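# Flip the gripper housing and return it to its tray

## Task

Flip the loose (unbolted) gripper housing over so it is upside down, then set it back inside its tray with both of its halves still joined and with no more than roughly a fingernail's width of it sticking out beyond the tray's open side. The tray is free to move, so at the end it must rest on all four of its feet on the raised bench top, and none of those feet may hang more than half off an edge. Finish by releasing the housing and pulling the grippers away.

## Robot and tools

Robot and frame. Two arms, left_arm and right_arm, face each other across a table. Everything uses one scene frame in metres: origin at the table centre, table surface at z = 0.020, +z up. left_arm's base sits at (-0.017, +0.453, +0.039) on the +y side; right_arm's base is at (-0.007, -0.469, +0.039). Arm names do not match image left/right. Each gripper's fingers point along its own +x axis and close along its y axis. end_effector_position is the point between the fingers, about 3-4 cm behind the tips; only the final 1.5 cm of each finger pad is flat. Quaternions are always written w first (qw, qx, qy, qz).

The row format. Every arm command is a row of 16 numbers, even when one arm is idle: left x, y, z, qw, qx, qy, qz, opening, then the same eight for right. x, y, z and the quaternion are an absolute goal pose for that gripper's end_effector_position and orientation in the scene frame, not offsets. Opening runs from -1 to +1: +1 is fully open (0.080 m), empty fingers touch near -0.78, and anything lower adds nothing. Closing from fully open needs about 0.6 s. To keep an arm still, resend its last reported pose and the opening it should hold; to keep a heading, reuse the same goal quaternion rather than the drifted reported one. Per control step the commanded orientation is clipped to within 32 degrees of the measured one.

Tools.
- execute_actions(actions, cameras): actions holds zero or one item. [] just reports state (with pictures). {"rows": [...], "steps": n} plays 1 to 15 rows for n steps (1 to 15, default 15, each 1/30 s); each row lasts one step and the final row repeats. It is refused if any goal lies over 0.6 m from that arm's last reported position along any gripper axis. The result is captured 9 steps before the action ends, so an action needs at least 9 steps and those remaining steps run while you reply. {"steps": n} with no rows waits up to 300 steps counted from the previous result, reply time included. cameras picks pictures: ["all"], [], or names.
- move(target, speed, blend, blocking, cameras): target is one 16-number row or a list of up to 15 rows, all absolute poses, without the 0.6 m limit. Grippers follow straight lines, finishing together, lasting 0.5 s to 10 s (cut off at 10 s). speed is m/s, 0.002 to 2.4, default 0.25, one value or one per target; rotation is capped at twice that in rad/s. blend (m) rounds corners of a list. blocking=false returns after about 0.5 s while the move continues. Paths ignore obstacles and the other arm; grippers lag and may overshoot speed, worse near full stretch. Opening changes in the first row start at once; in later rows they happen on arrival, pausing all arms. Do not route a path near an arm's own base; go around it.
- wait(seconds 0 to 10, cameras): lets time run; ends early if a move finishes.
- stop(cameras): brakes a running move; fingers keep moving.
- zoom_image(camera, region): region [x0, y0, x1, y1] in pixels, at most 504 by 504, from that camera's latest image.
- read_manual(section): licence text only; no motion.
- finished_scene(scene): scene number 1 or 2; ends the scene irreversibly and grades it.

Reading results. Each arm reports end_effector_position, end_effector_quat_wxyz, velocities (omitted when joint velocities read "within noise"), Joint positions (last number is the finger opening in metres), Joint torques, External joint torques (push-back against outside forces, including held weight and friction; "no reading" if absent), grip_measured (opening on the command scale, up to about 1 mm off, and about 0.067 narrower than a hard part under full squeeze), grip_effort_n (motor effort in N, negative closing, offset and friction-biased), and Hand target (where the controller is currently driving). To grip, command about 0.08 below grip_measured at first contact for full force, less for lighter. A move adds a "move:" line: done (within 8 mm and 2 degrees), off_target, moving, held, fault or blocked, plus limits=paced (pose clipped) or limits=held (steps withheld). blocked means the gripper stopped far from its goal, probably against something; both arms then hold. Wrist depth lines give a 7x7 grid of depths in mm (70 to 1000, "-" = none) per wrist camera. Reported poses can be a few cm off, more at long reach; small moves may fall short, go sideways or not happen, so verify position and tilt after each move.

Cameras: cam_head_left, cam_head_right, cam_left_wrist, cam_right_wrist, each 896x504; calibration matrices are supplied and may be slightly off.

Limits and hazards. Contact torque at a joint's load limit (waist 17.8, shoulder 22, elbow 22, wrist pitch 5.8, wrist yaw 5.78, wrist roll 5.42 N m) freezes that arm for 10 s. Holding loads, stretching out or pushing at unreachable goals heats motors: MOTOR HOT shows from 50 °C, and at 95 °C the arm is held for 30-60 s or goes limp. Avoid dropping parts, opening on a moving part, fast impacts and hard presses; any arm stop lowers the outcome. Never squeeze or strike the other arm; a hard arm-to-arm hit can end the scene. Nothing may fall or be left off the table. A camera cable resting on something counts as touching it. Loose objects may occasionally get nudged by outside pushes. Time spent replying also advances the simulation.

Each tool is called after "Call:" as name(argument=value, ...), one argument or row to a line, values as JSON.

## Session

Call:
execute_actions(
  actions=[],
  cameras=["all"],
)

Scene clock: 0.00 s of 5467.00 s.
left_arm: end_effector_position=(-0.0270, +0.1679, +0.3685) grip_measured=+1.000 grip_effort_n=n/a end_effector_quat_wxyz=(+0.692, +0.164, +0.169, -0.683) | right_arm: end_effector_position=(+0.2309, -0.2810, +0.1734) grip_measured=+1.000 grip_effort_n=n/a end_effector_quat_wxyz=(-0.786, -0.139, -0.536, +0.275)
Joint positions: left_arm=[-0.064 0.947 1.165 -0.696 -0.078 -0.044 0.08] | right_arm=[-0.73 1.702 1.362 -1.272 0.404 1.48 0.08]
Joint velocities: within noise
Joint torques (N m): no reading
External joint torques (N m): no reading
Heat: left arm: hottest wrist yaw 40 °C (+0.0 °C/min); right arm: hottest wrist roll 41 °C (+0.0 °C/min).
Wrist depth (mm): cam_left_wrist=[- 374 - - - - - / - 436 - 840 - - - / - 684 726 720 713 - - / - 598 601 603 598 626 - / - 487 346 299 345 495 - / - 440 294 297 301 103 425 / - - 262 266 267 80 -] | cam_right_wrist=[989 - - 233 239 270 280 / 987 998 219 244 242 241 274 / 950 209 230 241 246 236 267 / 197 216 227 236 245 234 239 / 209 215 223 231 239 245 234 / 207 97 219 225 233 242 231 / - 75 215 222 228 92 -]
Hand target: left_arm -0.0269, +0.1684, +0.3719; +0.693, +0.160, +0.166, -0.683 | right_arm +0.2311, -0.2810, +0.1738; +0.787, +0.140, +0.535, -0.275

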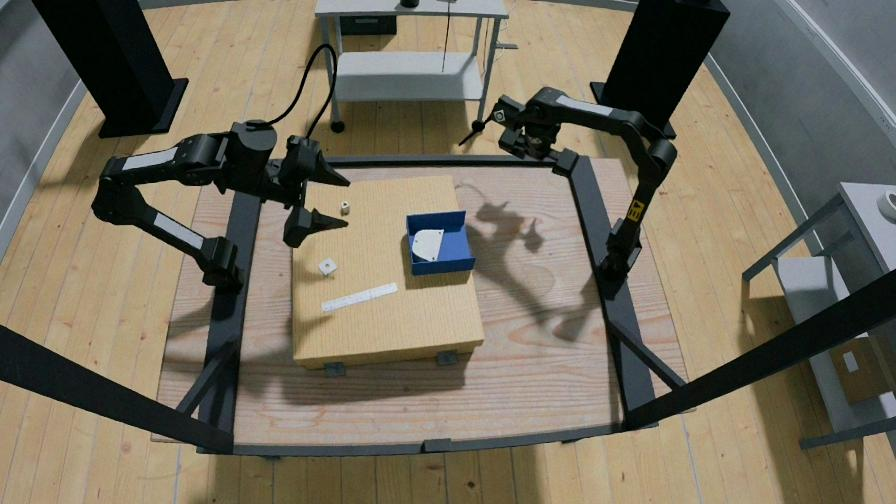

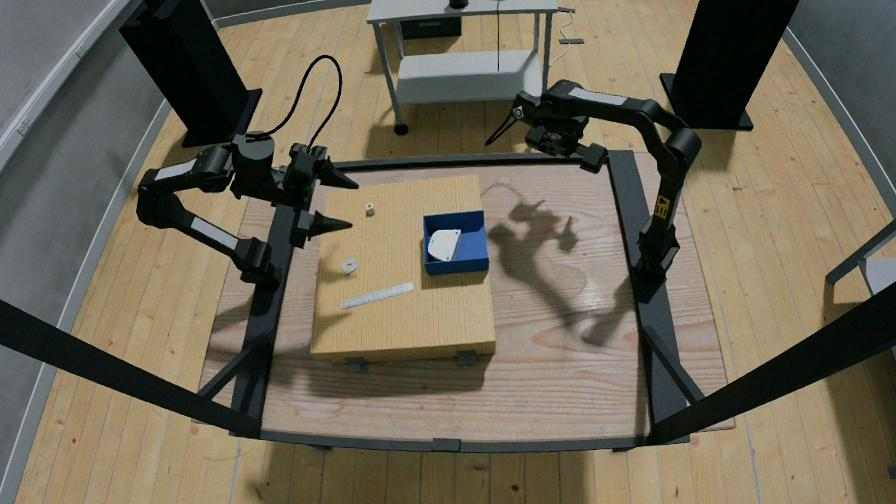

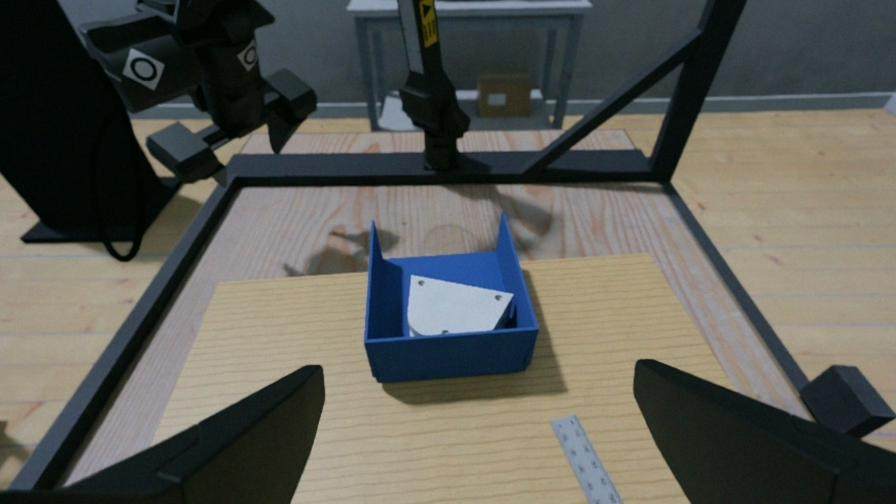

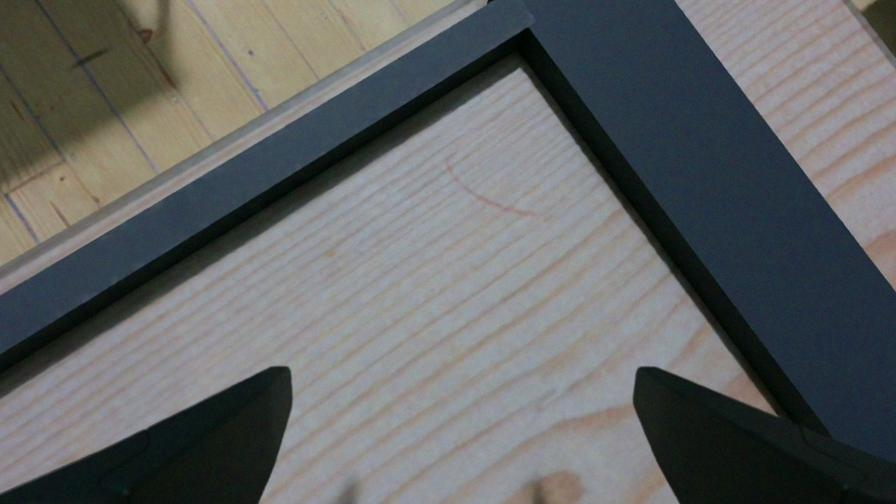

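Call:
zoom_image(
  camera="cam_left_wrist",
  region=[340, 200, 560, 400],
)

Call:
zoom_image(
  camera="cam_head_left",
  region=[390, 190, 500, 290],
)

Call:
zoom_image(
  camera="cam_head_right",
  region=[300, 180, 510, 370],
)

Scaled by 2.291 from the camera's 896x504 image, which has a finer 1280x720 frame.

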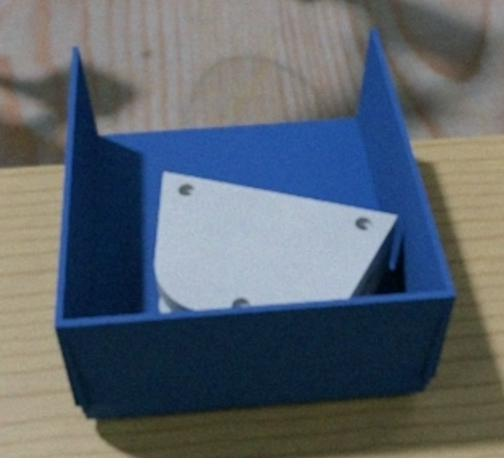

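Scaled by 4.582 from the camera's 896x504 image, which has a finer 1280x720 frame.

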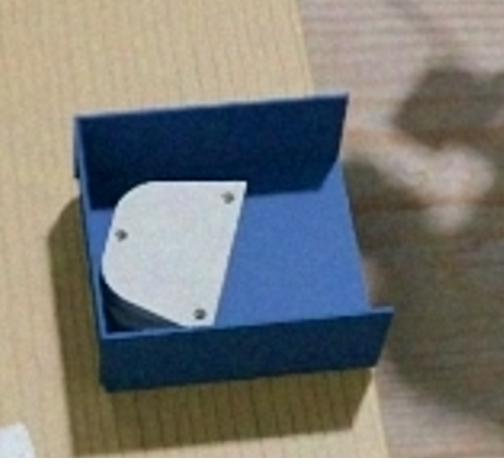

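Scaled by 2.400 from the camera's 896x504 image, which has a finer 1280x720 frame.

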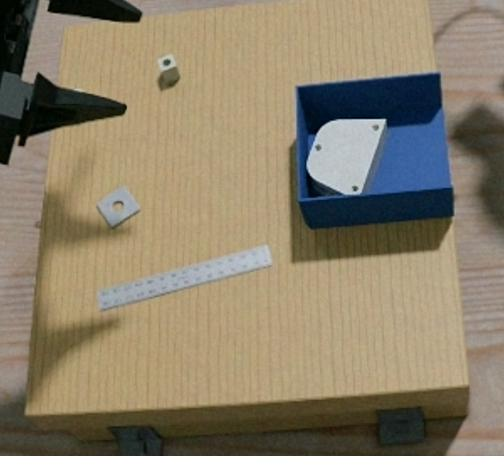

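Call:
move(
  target=[0.065, 0.01, 0.34, 0.579, 0.406, 0.406, -0.579, 1, 0.2311, -0.2810, 0.1738, 0.787, 0.140, 0.535, -0.275, 1],
)

Scene clock: 5.10 s of 5467.00 s.
left_arm: end_effector_position=(+0.0630, +0.0133, +0.3383) grip_measured=+1.000 grip_effort_n=-2.6 end_effector_quat_wxyz=(+0.624, +0.352, +0.344, -0.606) | right_arm: end_effector_position=(+0.2309, -0.2810, +0.1734) grip_measured=+1.000 grip_effort_n=2.1 end_effector_quat_wxyz=(-0.786, -0.139, -0.536, +0.275)
Joint positions: left_arm=[0.218 1.988 2.344 -1.389 0.078 0.176 0.08] | right_arm=[-0.73 1.702 1.362 -1.272 0.404 1.48 0.08]
Joint velocities: within noise
Joint torques (N m): left_arm=[-0.13 -7.85 8.35 1.1 -0.07 0.17] | right_arm=[-0.03 -6.47 5.26 0.56 0.42 0.01]
External joint torques (N m): left_arm=[-0.19 0.3 3.13 0.02 -0.1 0.17] | right_arm=[-0.05 0.19 -0.37 0.32 0.12 0]
Heat: left arm: hottest wrist yaw 39 °C (-11.8 °C/min); right arm: hottest wrist roll 41 °C (+0.0 °C/min).
Wrist depth (mm): cam_left_wrist=[- 451 460 458 446 448 450 / - 437 434 430 430 427 424 / - 411 416 415 411 410 405 / - 394 399 256 241 233 252 / - 386 247 245 212 209 242 / - 374 235 236 220 103 233 / - - 227 226 222 80 -] | cam_right_wrist=[987 - - 233 238 270 280 / 968 993 220 243 242 241 273 / 953 210 230 240 248 235 268 / 197 217 227 235 243 234 239 / 209 216 223 230 238 245 233 / 207 97 219 225 233 241 230 / - 75 216 222 228 92 -]
Hand target: left_arm +0.0649, +0.0106, +0.3395; +0.627, +0.352, +0.339, -0.607 | right_arm +0.2311, -0.2810, +0.1737; +0.787, +0.140, +0.535, -0.275
Off the commanded pose: left_arm 0.004 m, 11 deg | right_arm 0.000 m, 0 deg.
joint sent to its limit (left arm) — joint 3 (elbow), upper limit, where the elbow is as straight as it goes.
Kept back: nothing.
move: off_target (left_arm)
camera_calibration:
cam_left_wrist: T_world_to_cam=[[-0.999417, 0.028584, -0.0186653, 0.0749766], [0.0320815, 0.973307, -0.227256, 0.0956431], [0.0116712, -0.227722, -0.973656, 0.409552], [0, 0, 0, 1]] pos_world=[0.0670846, -0.00196907, 0.421898]

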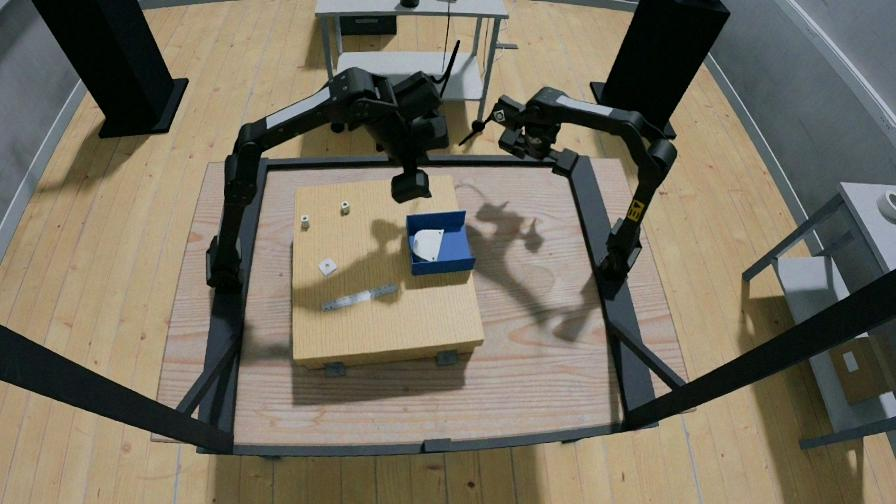

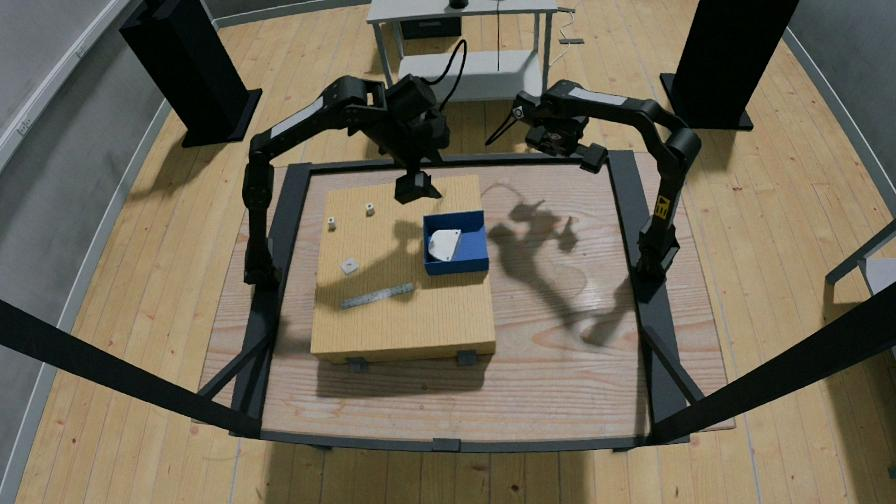

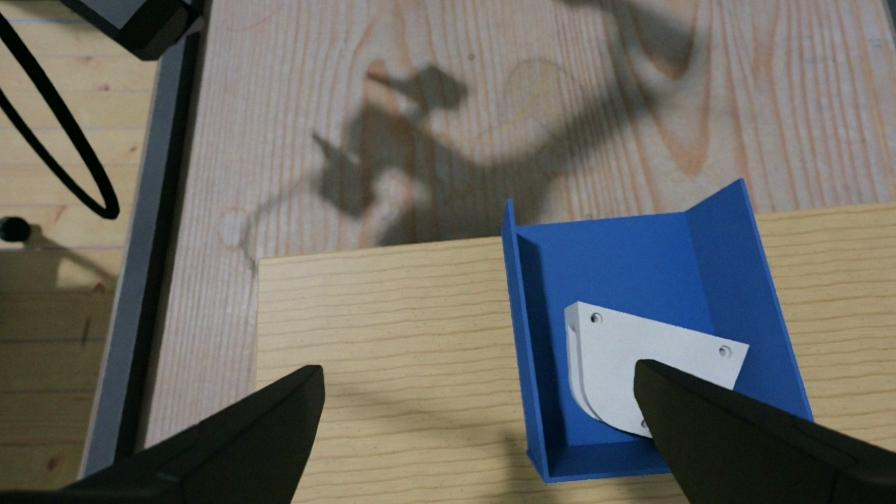

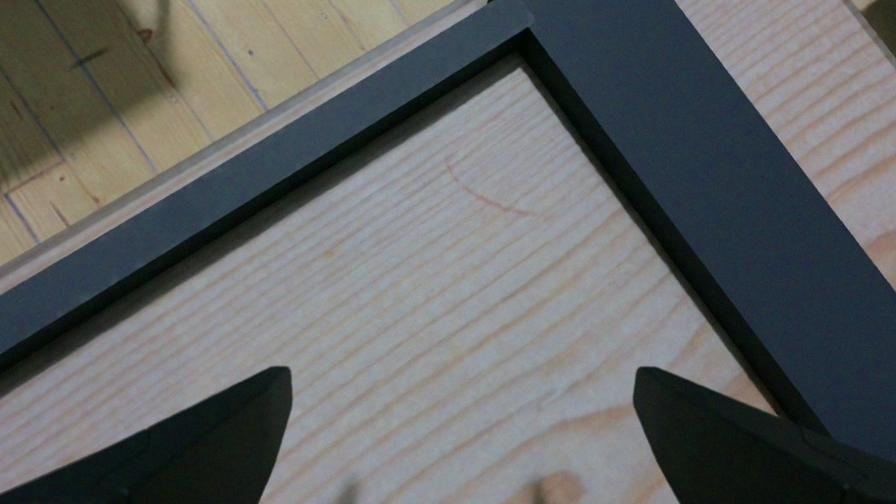

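Call:
move(
  target=[
    [-0.027, 0.1684, 0.3719, 0.693, 0.160, 0.166, -0.683, 1, 0.2311, -0.2810, 0.1738, 0.787, 0.140, 0.535, -0.275, 1],
    [-0.027, 0.1684, 0.3719, 0.693, 0.160, 0.166, -0.683, 1, 0.10, -0.2, 0.30, 0.64, -0.3, 0.3, 0.64, 1],
    [-0.027, 0.1684, 0.3719, 0.693, 0.160, 0.166, -0.683, 1, -0.02, -0.06, 0.32, 0.579, -0.406, 0.406, 0.579, 1],
  ],
  speed=0.3,
)

Scene clock: 15.30 s of 5467.00 s.
left_arm: end_effector_position=(-0.0267, +0.1671, +0.3709) grip_measured=+1.000 grip_effort_n=-2.6 end_effector_quat_wxyz=(+0.692, +0.163, +0.168, -0.683) | right_arm: end_effector_position=(-0.0198, -0.0628, +0.3230) grip_measured=+1.000 grip_effort_n=1.2 end_effector_quat_wxyz=(+0.579, -0.405, +0.402, +0.582) end_effector_velocity=(+0.000, +0.001, -0.010) end_effector_angular_velocity=(-0.042, +0.017, +0.007)
Joint positions: left_arm=[-0.062 0.952 1.176 -0.698 -0.076 -0.043 0.08] | right_arm=[0.012 1.964 2.317 -1.57 0.012 0.028 0.08]
Joint velocities: left_arm=[within noise] | right_arm=[-0.007 0.027 0.007 -0.022 -0.022 -0.007 0]
Joint torques (N m): left_arm=[-0.42 -2.96 6.89 1.56 -0.13 -0.09] | right_arm=[0.02 -6.88 6.15 1.22 0.06 0.18]
External joint torques (N m): left_arm=[-0.42 -1.13 0.88 0.01 -0.1 -0.1] | right_arm=[0.11 1.21 0.89 0.3 0.04 0.17]
Heat: left arm: hottest elbow 39 °C (+11.8 °C/min); right arm: hottest wrist roll 40 °C (-3.9 °C/min).
Wrist depth (mm): cam_left_wrist=[- - 231 257 235 609 - / - - - 862 841 - - / - - 716 716 721 - - / - 614 613 611 605 618 - / - 489 351 312 350 492 - / - 447 291 298 305 104 438 / - - 264 271 269 80 -] | cam_right_wrist=[243 245 246 250 252 255 407 / 240 241 244 246 248 251 392 / 237 239 225 202 230 247 389 / 234 235 217 201 227 245 247 / 231 233 223 223 225 241 243 / 228 97 197 222 222 239 381 / - 75 362 367 369 92 -]
Hand target: left_arm -0.0270, +0.1684, +0.3719; +0.693, +0.160, +0.166, -0.683 | right_arm -0.0200, -0.0601, +0.3200; +0.579, -0.406, +0.406, +0.579
Off the commanded pose: left_arm 0.002 m, 0 deg | right_arm 0.004 m, 1 deg.
Kept back: nothing.
move: done
camera_calibration:
cam_left_wrist: T_world_to_cam=[[-0.999545, 0.025262, -0.0164616, -0.018582], [0.0294977, 0.706128, -0.70747, 0.178921], [-0.00624811, -0.707634, -0.706552, 0.458001], [0, 0, 0, 1]] pos_world=[-0.0209897, 0.198225, 0.449877]
cam_right_wrist: T_world_to_cam=[[0.999124, 0.00618767, 0.0413858, 0.0107651], [0.00998073, -0.995701, -0.0920827, 0.00593344], [0.0406381, 0.0924151, -0.994891, 0.406446], [0, 0, 0, 1]] pos_world=[-0.0273321, -0.0317204, 0.40447]

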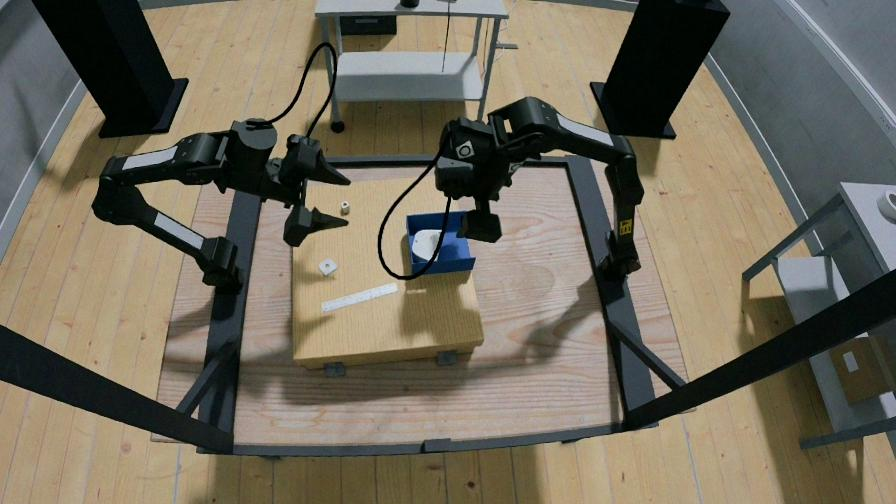

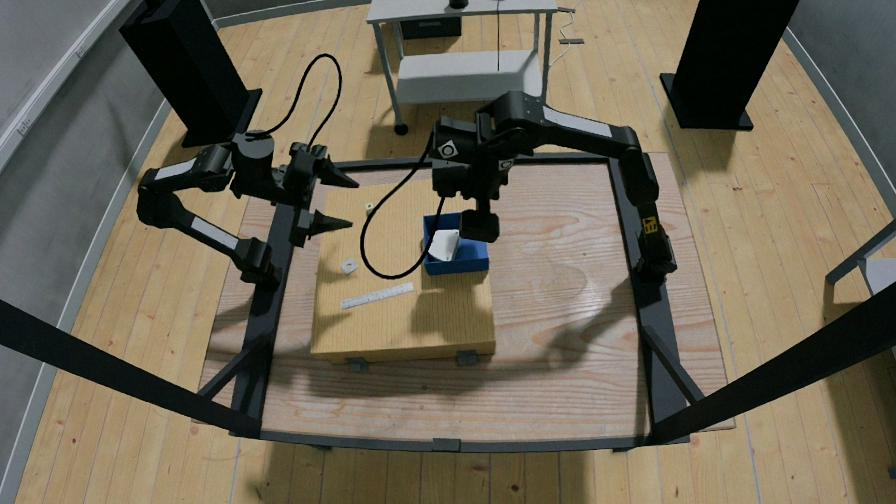

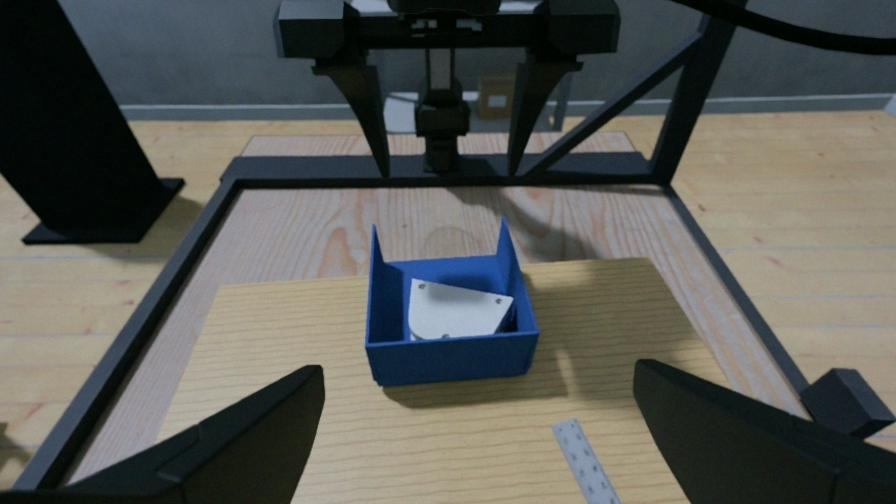

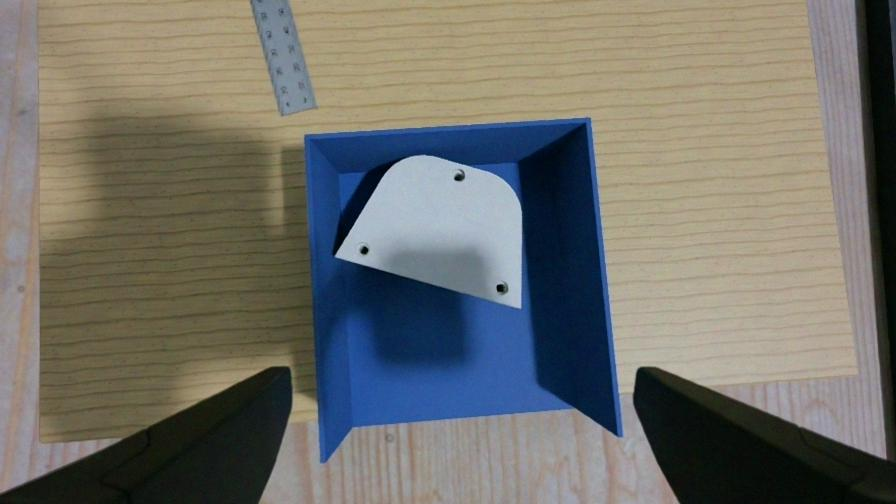

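Excellent view.

Call:
zoom_image(
  camera="cam_right_wrist",
  region=[290, 100, 640, 480],
)

Call:
zoom_image(
  camera="cam_left_wrist",
  region=[360, 210, 550, 400],
)

Scaled by 1.326 from the camera's 896x504 image, which has a finer 1280x720 frame.

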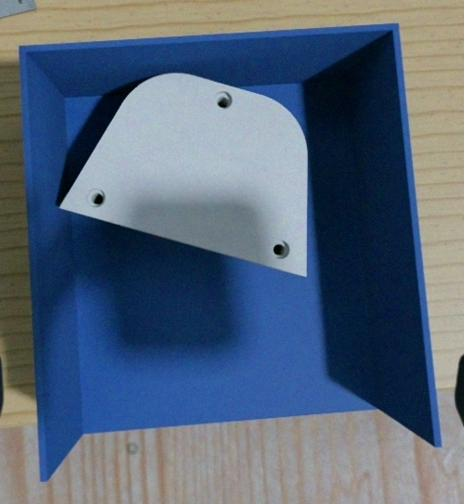

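Scaled by 2.653 from the camera's 896x504 image, which has a finer 1280x720 frame.

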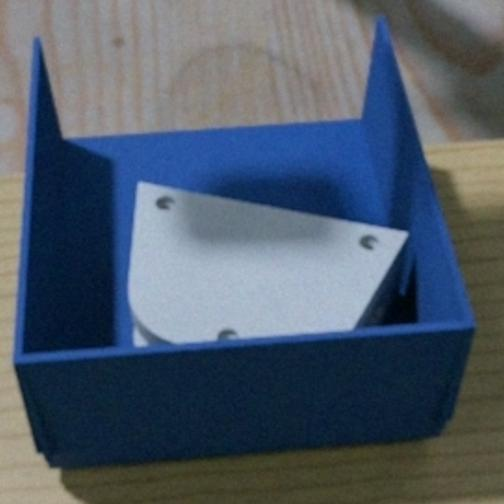

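Call:
move(
  target=[
    [-0.027, 0.1684, 0.3719, 0.693, 0.160, 0.166, -0.683, 1, -0.025, -0.17, 0.31, 0.65, -0.28, 0.28, 0.65, 1],
    [-0.027, 0.1684, 0.3719, 0.693, 0.160, 0.166, -0.683, 1, -0.03, -0.21, 0.225, 0.704, -0.062, 0.062, 0.704, 1],
  ],
  cameras=["cam_right_wrist"],
)

Call:
zoom_image(
  camera="cam_right_wrist",
  region=[290, 100, 610, 350],
)

Scene clock: 25.77 s of 5467.00 s.
left_arm: end_effector_position=(-0.0267, +0.1671, +0.3709) grip_measured=+1.000 grip_effort_n=-2.6 end_effector_quat_wxyz=(+0.692, +0.163, +0.168, -0.683) | right_arm: end_effector_position=(-0.0298, -0.2091, +0.2267) grip_measured=+1.000 grip_effort_n=1.2 end_effector_quat_wxyz=(+0.705, -0.061, +0.064, +0.704)
Joint positions: left_arm=[-0.062 0.952 1.176 -0.698 -0.076 -0.043 0.08] | right_arm=[0.179 0.552 0.25 0.122 0.199 0.04 0.08]
Joint velocities: within noise
Joint torques (N m): left_arm=[-0.31 -3.02 7.07 1.51 -0.15 -0.12] | right_arm=[0.2 -1.29 5.75 2.54 0.12 -0.16]
External joint torques (N m): left_arm=[-0.31 -1.22 1.09 -0.02 -0.13 -0.12] | right_arm=[0.2 -0.73 -1.38 0.81 0.09 -0.16]
Heat: left arm: hottest elbow 39 °C (+7.0 °C/min); right arm: hottest wrist roll 40 °C (-2.3 °C/min).
Wrist depth (mm): cam_left_wrist=[- - - 516 - - - / - - - 470 855 - - / - - 709 720 723 - - / - 617 616 605 603 633 - / - 490 350 311 347 499 - / - 441 290 298 304 103 437 / - - 265 270 268 80 -] | cam_right_wrist=[- - - - - - - / - 667 - - - - - / - - 459 307 436 - - / - 310 313 263 257 325 - / 246 237 236 221 230 245 259 / 208 207 222 231 238 241 376 / - 75 328 330 331 92 -]
Hand target: left_arm -0.0270, +0.1684, +0.3719; +0.693, +0.160, +0.166, -0.683 | right_arm -0.0300, -0.2100, +0.2250; +0.704, -0.062, +0.062, +0.704
Off the commanded pose: left_arm 0.002 m, 0 deg | right_arm 0.002 m, 0 deg.
Kept back: nothing.
move: done
camera_calibration:
cam_right_wrist: T_world_to_cam=[[0.999225, -0.035579, 0.0168404, 0.0225673], [0.0000874344, -0.425814, -0.904811, 0.154687], [0.0393631, 0.904111, -0.425481, 0.365175], [0, 0, 0, 1]] pos_world=[-0.0369378, -0.263488, 0.294957]
Images, in order (width x height): cam_right_wrist 896x504.

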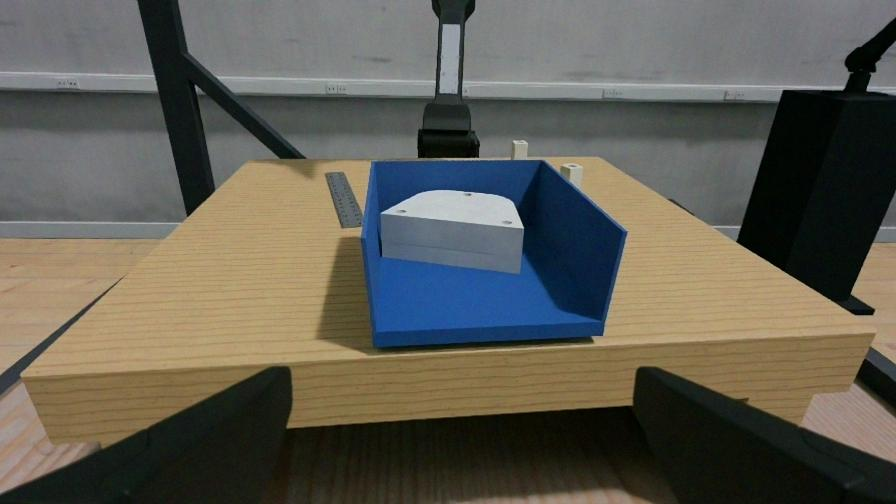

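Scaled by 1.575 from the camera's 896x504 image, which has a finer 1280x720 frame.

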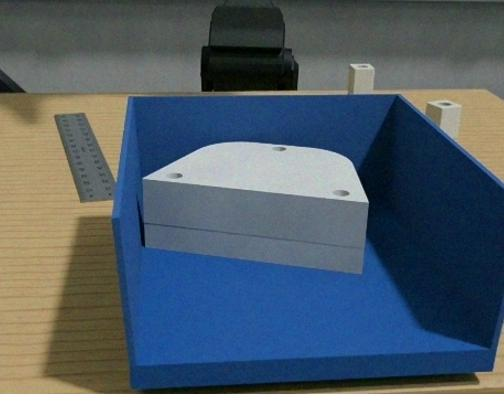

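Call:
move(
  target=[
    [-0.027, 0.1684, 0.3719, 0.693, 0.160, 0.166, -0.683, 1, -0.04, -0.18, 0.29, 0.65, -0.28, 0.28, 0.65, -0.8],
    [-0.027, 0.1684, 0.3719, 0.693, 0.160, 0.166, -0.683, 1, -0.046, -0.057, 0.284, 0.5495,-0.445,0.445,0.5495, -0.8],
  ],
  cameras=["cam_right_wrist","cam_left_wrist"],
)

Scene clock: 35.60 s of 5467.00 s.
left_arm: end_effector_position=(-0.0267, +0.1671, +0.3709) grip_measured=+1.000 grip_effort_n=-2.6 end_effector_quat_wxyz=(+0.692, +0.163, +0.168, -0.683) | right_arm: end_effector_position=(-0.0461, -0.0596, +0.2860) grip_measured=-0.770 grip_effort_n=-83.5 end_effector_quat_wxyz=(+0.557, -0.435, +0.437, +0.557)
Joint positions: left_arm=[-0.062 0.952 1.176 -0.698 -0.076 -0.043 0.08] | right_arm=[0.081 2.024 2.27 -1.575 0.024 0.104 0]
Joint velocities: within noise
Joint torques (N m): left_arm=[-0.2 -2.9 7.12 1.57 -0.12 -0.11] | right_arm=[-0.2 -7.27 6.09 1.02 -0.06 -0.16]
External joint torques (N m): left_arm=[-0.18 -1.07 1.08 0.02 -0.1 -0.11] | right_arm=[-0.21 1.63 0.58 0.28 -0.07 -0.16]
Heat: left arm: hottest elbow 39 °C (+5.1 °C/min); right arm: hottest wrist roll 40 °C (-1.7 °C/min).
Wrist depth (mm): cam_left_wrist=[- - - 221 217 - - / - - 841 247 244 671 - / - - 710 711 712 - - / - 635 619 603 608 629 - / - 486 353 310 346 503 - / - 455 291 298 304 103 435 / - - 265 270 269 80 -] | cam_right_wrist=[191 191 192 194 196 197 199 / 191 192 193 156 159 163 201 / 192 193 194 157 157 167 201 / 193 194 195 178 158 171 202 / 193 194 196 184 186 173 202 / 194 195 197 98 187 167 348 / 333 337 - 86 345 347 350]
Hand target: left_arm -0.0270, +0.1684, +0.3719; +0.693, +0.160, +0.166, -0.683 | right_arm -0.0460, -0.0573, +0.2836; +0.555, -0.436, +0.438, +0.557
Off the commanded pose: left_arm 0.002 m, 0 deg | right_arm 0.003 m, 2 deg.
joint sent to its limit (right arm) — joint 4 (wrist pitch), lower limit.
Kept back: nothing.
move: done
camera_calibration:
cam_left_wrist: T_world_to_cam=[[-0.999545, 0.025262, -0.0164616, -0.018582], [0.0294977, 0.706128, -0.70747, 0.178921], [-0.00624811, -0.707634, -0.706552, 0.458001], [0, 0, 0, 1]] pos_world=[-0.0209897, 0.198225, 0.449877]
cam_right_wrist: T_world_to_cam=[[0.999273, 0.00264911, 0.0380339, 0.0394247], [0.00189985, -0.999804, 0.0197224, -0.0265725], [0.0380787, -0.0196358, -0.999082, 0.36483], [0, 0, 0, 1]] pos_world=[-0.0532378, -0.019508, 0.363519]
Images, in order (width x height): cam_left_wrist 896x504, cam_right_wrist 896x504.

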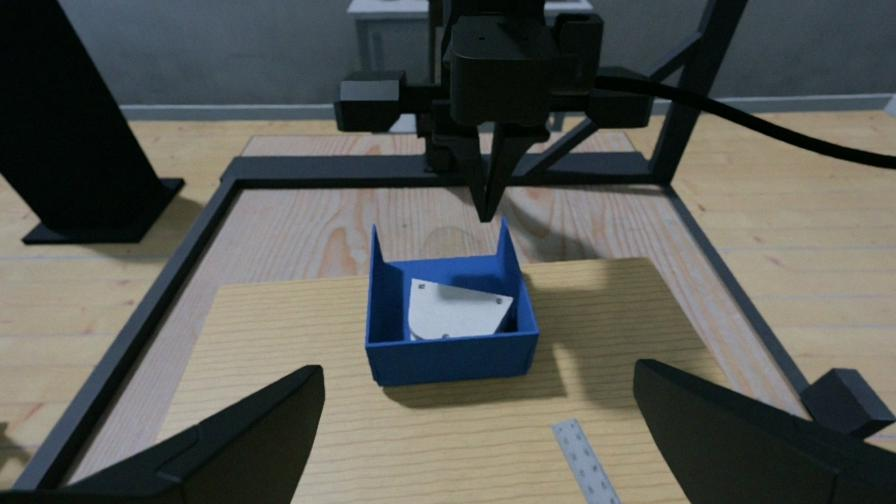

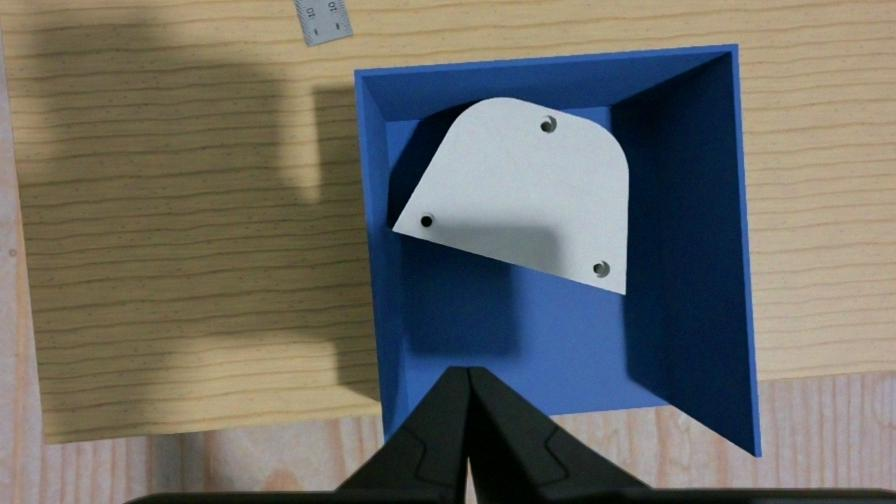

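Call:
move(
  target=[-0.027, 0.1684, 0.3719, 0.693, 0.160, 0.166, -0.683, 1, -0.049, -0.058, 0.222, 0.5495,-0.445,0.445,0.5495, -0.8],
  speed=0.12,
  cameras=["cam_right_wrist","cam_left_wrist"],
)

Call:
zoom_image(
  camera="cam_left_wrist",
  region=[340, 180, 560, 400],
)

Scene clock: 37.60 s of 5467.00 s.
left_arm: end_effector_position=(-0.0267, +0.1671, +0.3709) grip_measured=+1.000 grip_effort_n=-2.6 end_effector_quat_wxyz=(+0.692, +0.163, +0.168, -0.683) | right_arm: end_effector_position=(-0.0482, -0.0559, +0.2187) grip_measured=-0.770 grip_effort_n=-83.5 end_effector_quat_wxyz=(+0.548, -0.449, +0.446, +0.548)
Joint positions: left_arm=[-0.062 0.952 1.176 -0.698 -0.076 -0.043 0.08] | right_arm=[0.085 1.974 1.921 -1.319 0.024 0.103 0]
Joint velocities: within noise
Joint torques (N m): left_arm=[-0.26 -2.75 7.04 1.58 -0.13 -0.09] | right_arm=[0.19 -9.99 4.82 1.17 0.01 0.1]
External joint torques (N m): left_arm=[-0.23 -0.92 1 0.02 -0.11 -0.09] | right_arm=[0.12 -1.1 -1.1 0.51 -0.01 0.1]
Heat: left arm: hottest elbow 39 °C (+4.8 °C/min); right arm: hottest wrist roll 40 °C (-1.6 °C/min).
Wrist depth (mm): cam_left_wrist=[- - - 261 177 - - / - - - 276 189 - - / - - 728 277 249 - - / - 639 608 369 396 580 - / - 487 352 311 347 503 - / - 456 297 296 303 103 437 / - - 266 271 271 80 -] | cam_right_wrist=[120 120 92 99 84 101 103 / 121 122 98 85 85 86 99 / 122 123 - 86 86 87 104 / 123 124 88 87 87 88 109 / 125 126 - 115 116 89 110 / 126 127 - 99 117 118 111 / 127 128 - 86 119 120 118]
Hand target: left_arm -0.0270, +0.1684, +0.3719; +0.693, +0.160, +0.166, -0.683 | right_arm -0.0491, -0.0580, +0.2221; +0.549, -0.445, +0.445, +0.550
Off the commanded pose: left_arm 0.002 m, 0 deg | right_arm 0.004 m, 1 deg.
Kept back: nothing.
move: done
camera_calibration:
cam_left_wrist: T_world_to_cam=[[-0.999545, 0.025262, -0.0164616, -0.018582], [0.0294977, 0.706128, -0.70747, 0.178921], [-0.00624811, -0.707634, -0.706552, 0.458001], [0, 0, 0, 1]] pos_world=[-0.0209897, 0.198225, 0.449877]
cam_right_wrist: T_world_to_cam=[[0.999064, 0.00887626, 0.0423447, 0.043424], [0.00626425, -0.998092, 0.0614231, -0.0303429], [0.0428091, -0.0611004, -0.997213, 0.295244], [0, 0, 0, 1]] pos_world=[-0.0558324, -0.012631, 0.294446]
Images, in order (width x height): cam_left_wrist 896x504, cam_right_wrist 896x504.

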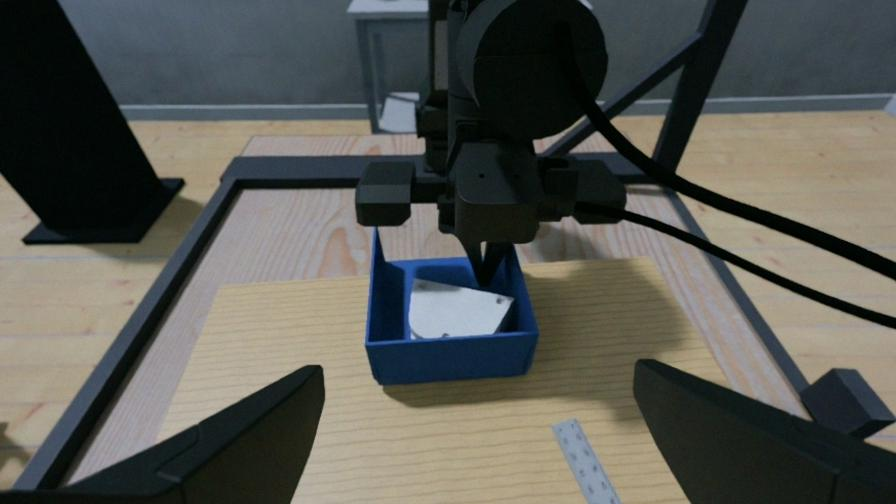

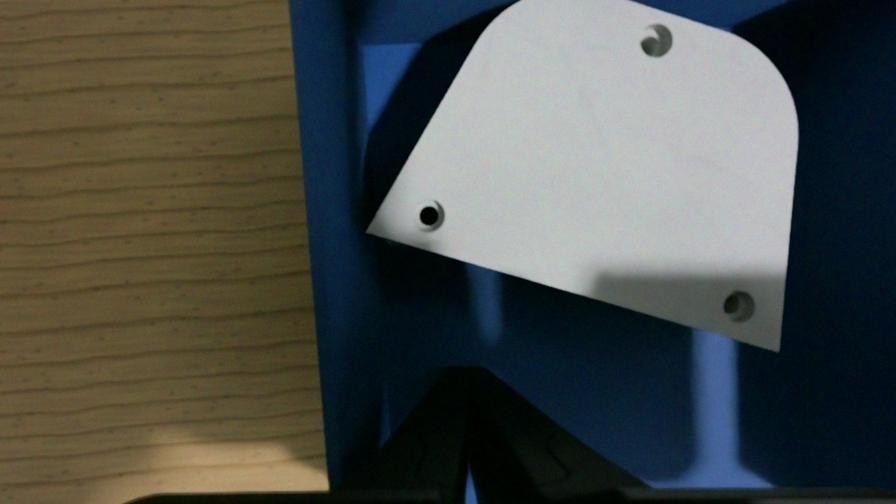

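Scaled by 2.291 from the camera's 896x504 image, which has a finer 1280x720 frame.

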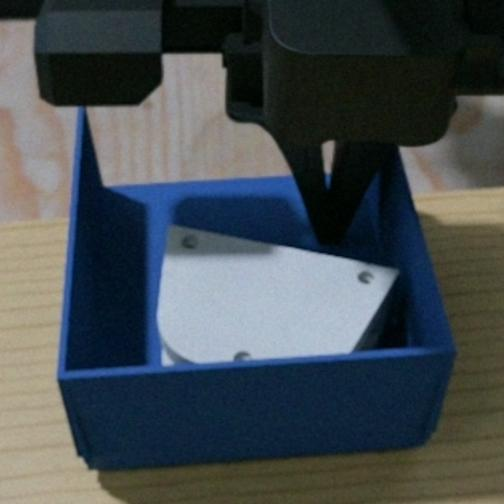

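Call:
move(
  target=[-0.027, 0.1684, 0.3719, 0.693, 0.160, 0.166, -0.683, 1, -0.049, -0.025, 0.222, 0.5495,-0.445,0.445,0.5495, -0.8],
  speed=0.08,
  cameras=["cam_right_wrist","cam_left_wrist"],
)

Call:
zoom_image(
  camera="cam_left_wrist",
  region=[340, 180, 560, 400],
)

Scene clock: 39.03 s of 5467.00 s.
left_arm: end_effector_position=(-0.0267, +0.1671, +0.3709) grip_measured=+1.000 grip_effort_n=-2.6 end_effector_quat_wxyz=(+0.692, +0.163, +0.168, -0.683) | right_arm: end_effector_position=(-0.0496, -0.0277, +0.2257) grip_measured=-0.770 grip_effort_n=-83.5 end_effector_quat_wxyz=(+0.552, -0.443, +0.444, +0.550)
Joint positions: left_arm=[-0.062 0.952 1.176 -0.698 -0.076 -0.043 0.08] | right_arm=[0.081 2.102 2.137 -1.391 0.023 0.103 0]
Joint velocities: within noise
Joint torques (N m): left_arm=[-0.64 -2.78 6.99 1.57 -0.12 -0.07] | right_arm=[-0.29 -7.86 6.45 1.01 -0.04 -0.16]
External joint torques (N m): left_arm=[-0.63 -0.91 0.91 0.01 -0.1 -0.08] | right_arm=[-0.24 1.85 0.59 0.3 -0.06 -0.16]
Heat: left arm: hottest elbow 39 °C (+4.6 °C/min); right arm: hottest wrist roll 40 °C (-1.5 °C/min).
Wrist depth (mm): cam_left_wrist=[- - - 519 151 - - / - - - 592 160 - - / - - 719 244 218 - - / - 629 591 309 382 565 - / - 487 350 303 348 490 - / - 456 295 297 304 104 435 / - - 265 268 269 80 -] | cam_right_wrist=[127 127 128 130 131 132 133 / 128 129 129 91 93 89 96 / 129 130 112 119 93 99 109 / 130 131 91 92 93 94 110 / 131 132 104 92 93 95 107 / 132 133 101 91 94 95 112 / 133 134 135 86 124 125 119]
Hand target: left_arm -0.0270, +0.1684, +0.3719; +0.693, +0.160, +0.166, -0.683 | right_arm -0.0490, -0.0251, +0.2220; +0.550, -0.445, +0.445, +0.550
Off the commanded pose: left_arm 0.002 m, 0 deg | right_arm 0.005 m, 0 deg.
Kept back: nothing.
move: done
camera_calibration:
cam_left_wrist: T_world_to_cam=[[-0.999545, 0.025262, -0.0164616, -0.018582], [0.0294977, 0.706128, -0.70747, 0.178921], [-0.00624811, -0.707634, -0.706552, 0.458001], [0, 0, 0, 1]] pos_world=[-0.0209897, 0.198225, 0.449877]
cam_right_wrist: T_world_to_cam=[[0.999186, 0.0042609, 0.0401242, 0.0446051], [0.00238212, -0.998904, 0.0467558, 0.000467368], [0.0402794, -0.0466221, -0.9981, 0.304526], [0, 0, 0, 1]] pos_world=[-0.056836, 0.0144744, 0.302136]
Images, in order (width x height): cam_left_wrist 896x504, cam_right_wrist 896x504.

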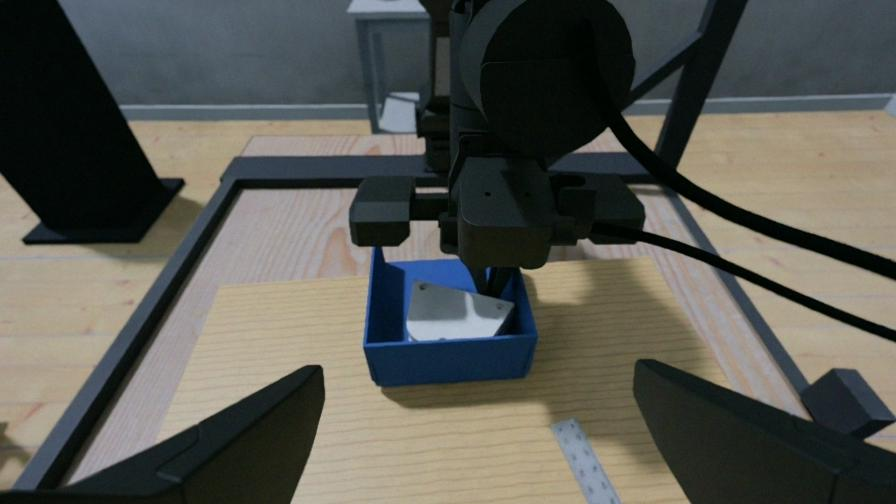

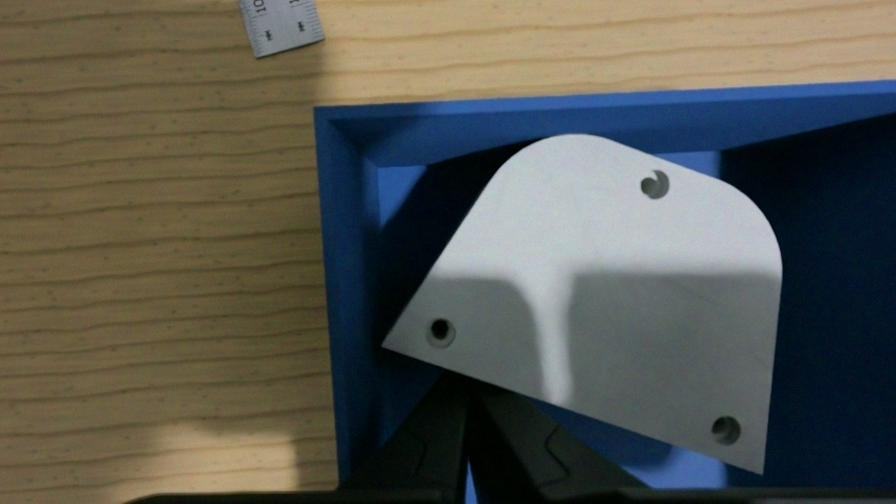

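Scaled by 2.291 from the camera's 896x504 image, which has a finer 1280x720 frame.

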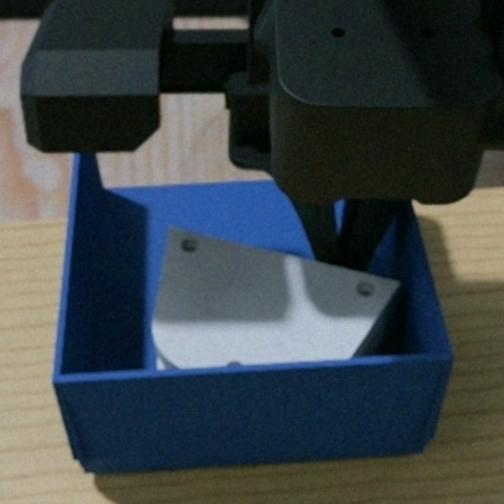

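Call:
move(
  target=[
    [-0.027, 0.1684, 0.3719, 0.693, 0.160, 0.166, -0.683, 1, -0.049, -0.025, 0.215, 0.5495,-0.445,0.445,0.5495, -0.8],
    [-0.027, 0.1684, 0.3719, 0.693, 0.160, 0.166, -0.683, 1, -0.049, -0.006, 0.215, 0.5495,-0.445,0.445,0.5495, -0.8],
  ],
  speed=0.08,
  cameras=["cam_right_wrist","cam_left_wrist"],
)

Call:
zoom_image(
  camera="cam_left_wrist",
  region=[340, 180, 560, 400],
)

Scene clock: 40.23 s of 5467.00 s.
left_arm: end_effector_position=(-0.0267, +0.1671, +0.3709) grip_measured=+1.000 grip_effort_n=-2.6 end_effector_quat_wxyz=(+0.692, +0.163, +0.168, -0.683) | right_arm: end_effector_position=(-0.0497, -0.0088, +0.2190) grip_measured=-0.770 grip_effort_n=-83.5 end_effector_quat_wxyz=(+0.552, -0.443, +0.443, +0.550) end_effector_velocity=(-0.002, +0.000, +0.003) end_effector_angular_velocity=(-0.005, +0.020, +0.009)
Joint positions: left_arm=[-0.062 0.952 1.176 -0.698 -0.076 -0.043 0.08] | right_arm=[0.076 2.196 2.26 -1.42 0.022 0.099 0]
Joint velocities: left_arm=[within noise] | right_arm=[-0.002 0.012 0.032 -0.022 -0.022 -0.007 0]
Joint torques (N m): left_arm=[-0.37 -3.08 6.86 1.54 -0.17 -0.09] | right_arm=[-0.36 -8.4 6.5 1.02 -0.04 -0.16]
External joint torques (N m): left_arm=[-0.36 -1.24 0.83 0 -0.15 -0.09] | right_arm=[-0.42 1.82 0.73 0.33 -0.05 -0.16]
Heat: left arm: hottest elbow 39 °C (+4.5 °C/min); right arm: hottest wrist roll 40 °C (-1.5 °C/min).
Wrist depth (mm): cam_left_wrist=[- - - 185 137 - - / - - - 613 144 - - / - - 708 282 159 - - / - 632 588 255 206 396 - / - 490 340 302 348 361 213 / - 451 291 289 296 103 409 / - - 265 271 269 80 -] | cam_right_wrist=[120 120 121 122 123 124 125 / 120 121 121 89 87 124 126 / 122 122 123 111 85 93 108 / 123 123 124 89 86 87 103 / 124 124 125 85 86 87 103 / 125 126 126 99 87 88 102 / 126 127 - 86 - 88 105]
Hand target: left_arm -0.0270, +0.1684, +0.3719; +0.693, +0.160, +0.166, -0.683 | right_arm -0.0490, -0.0061, +0.2151; +0.550, -0.445, +0.445, +0.550
Off the commanded pose: left_arm 0.002 m, 0 deg | right_arm 0.005 m, 0 deg.
Kept back: nothing.
move: done
camera_calibration:
cam_left_wrist: T_world_to_cam=[[-0.999545, 0.025262, -0.0164616, -0.018582], [0.0294977, 0.706128, -0.70747, 0.178921], [-0.00624811, -0.707634, -0.706552, 0.458001], [0, 0, 0, 1]] pos_world=[-0.0209897, 0.198225, 0.449877]
cam_right_wrist: T_world_to_cam=[[0.999181, 0.00435271, 0.0402218, 0.0448611], [0.00248132, -0.998917, 0.0464601, 0.0197539], [0.0403805, -0.0463222, -0.99811, 0.298722], [0, 0, 0, 1]] pos_world=[-0.0569359, 0.0333748, 0.295436]
Images, in order (width x height): cam_left_wrist 896x504, cam_right_wrist 896x504.

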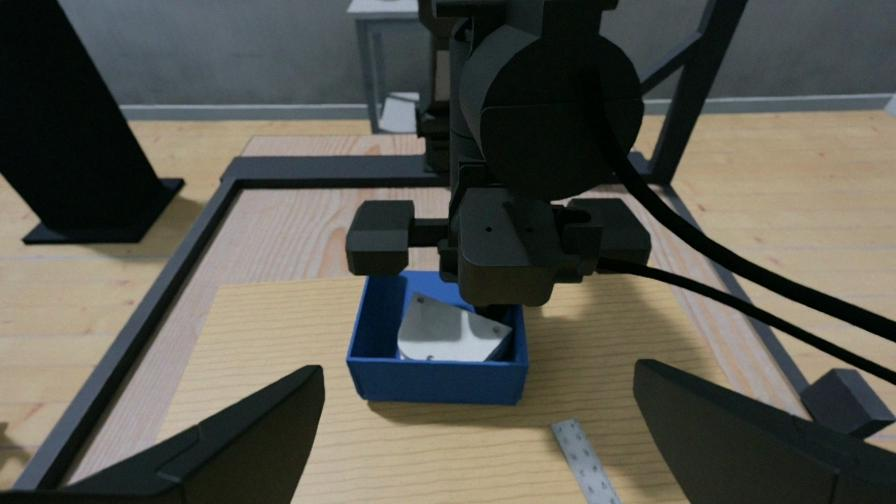

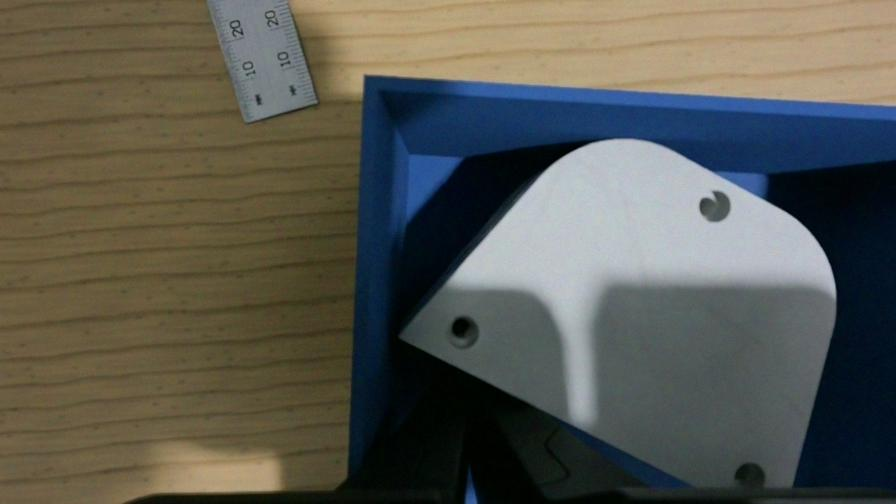

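Scaled by 2.291 from the camera's 896x504 image, which has a finer 1280x720 frame.

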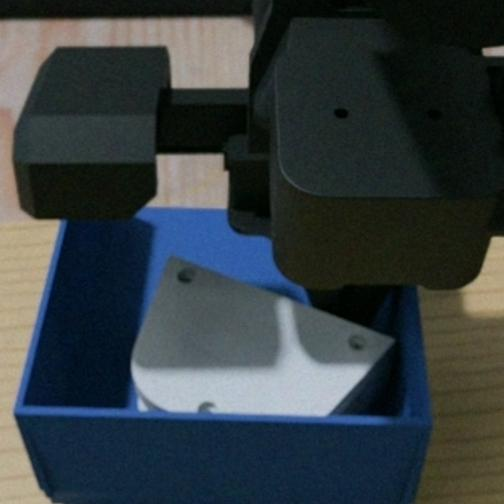

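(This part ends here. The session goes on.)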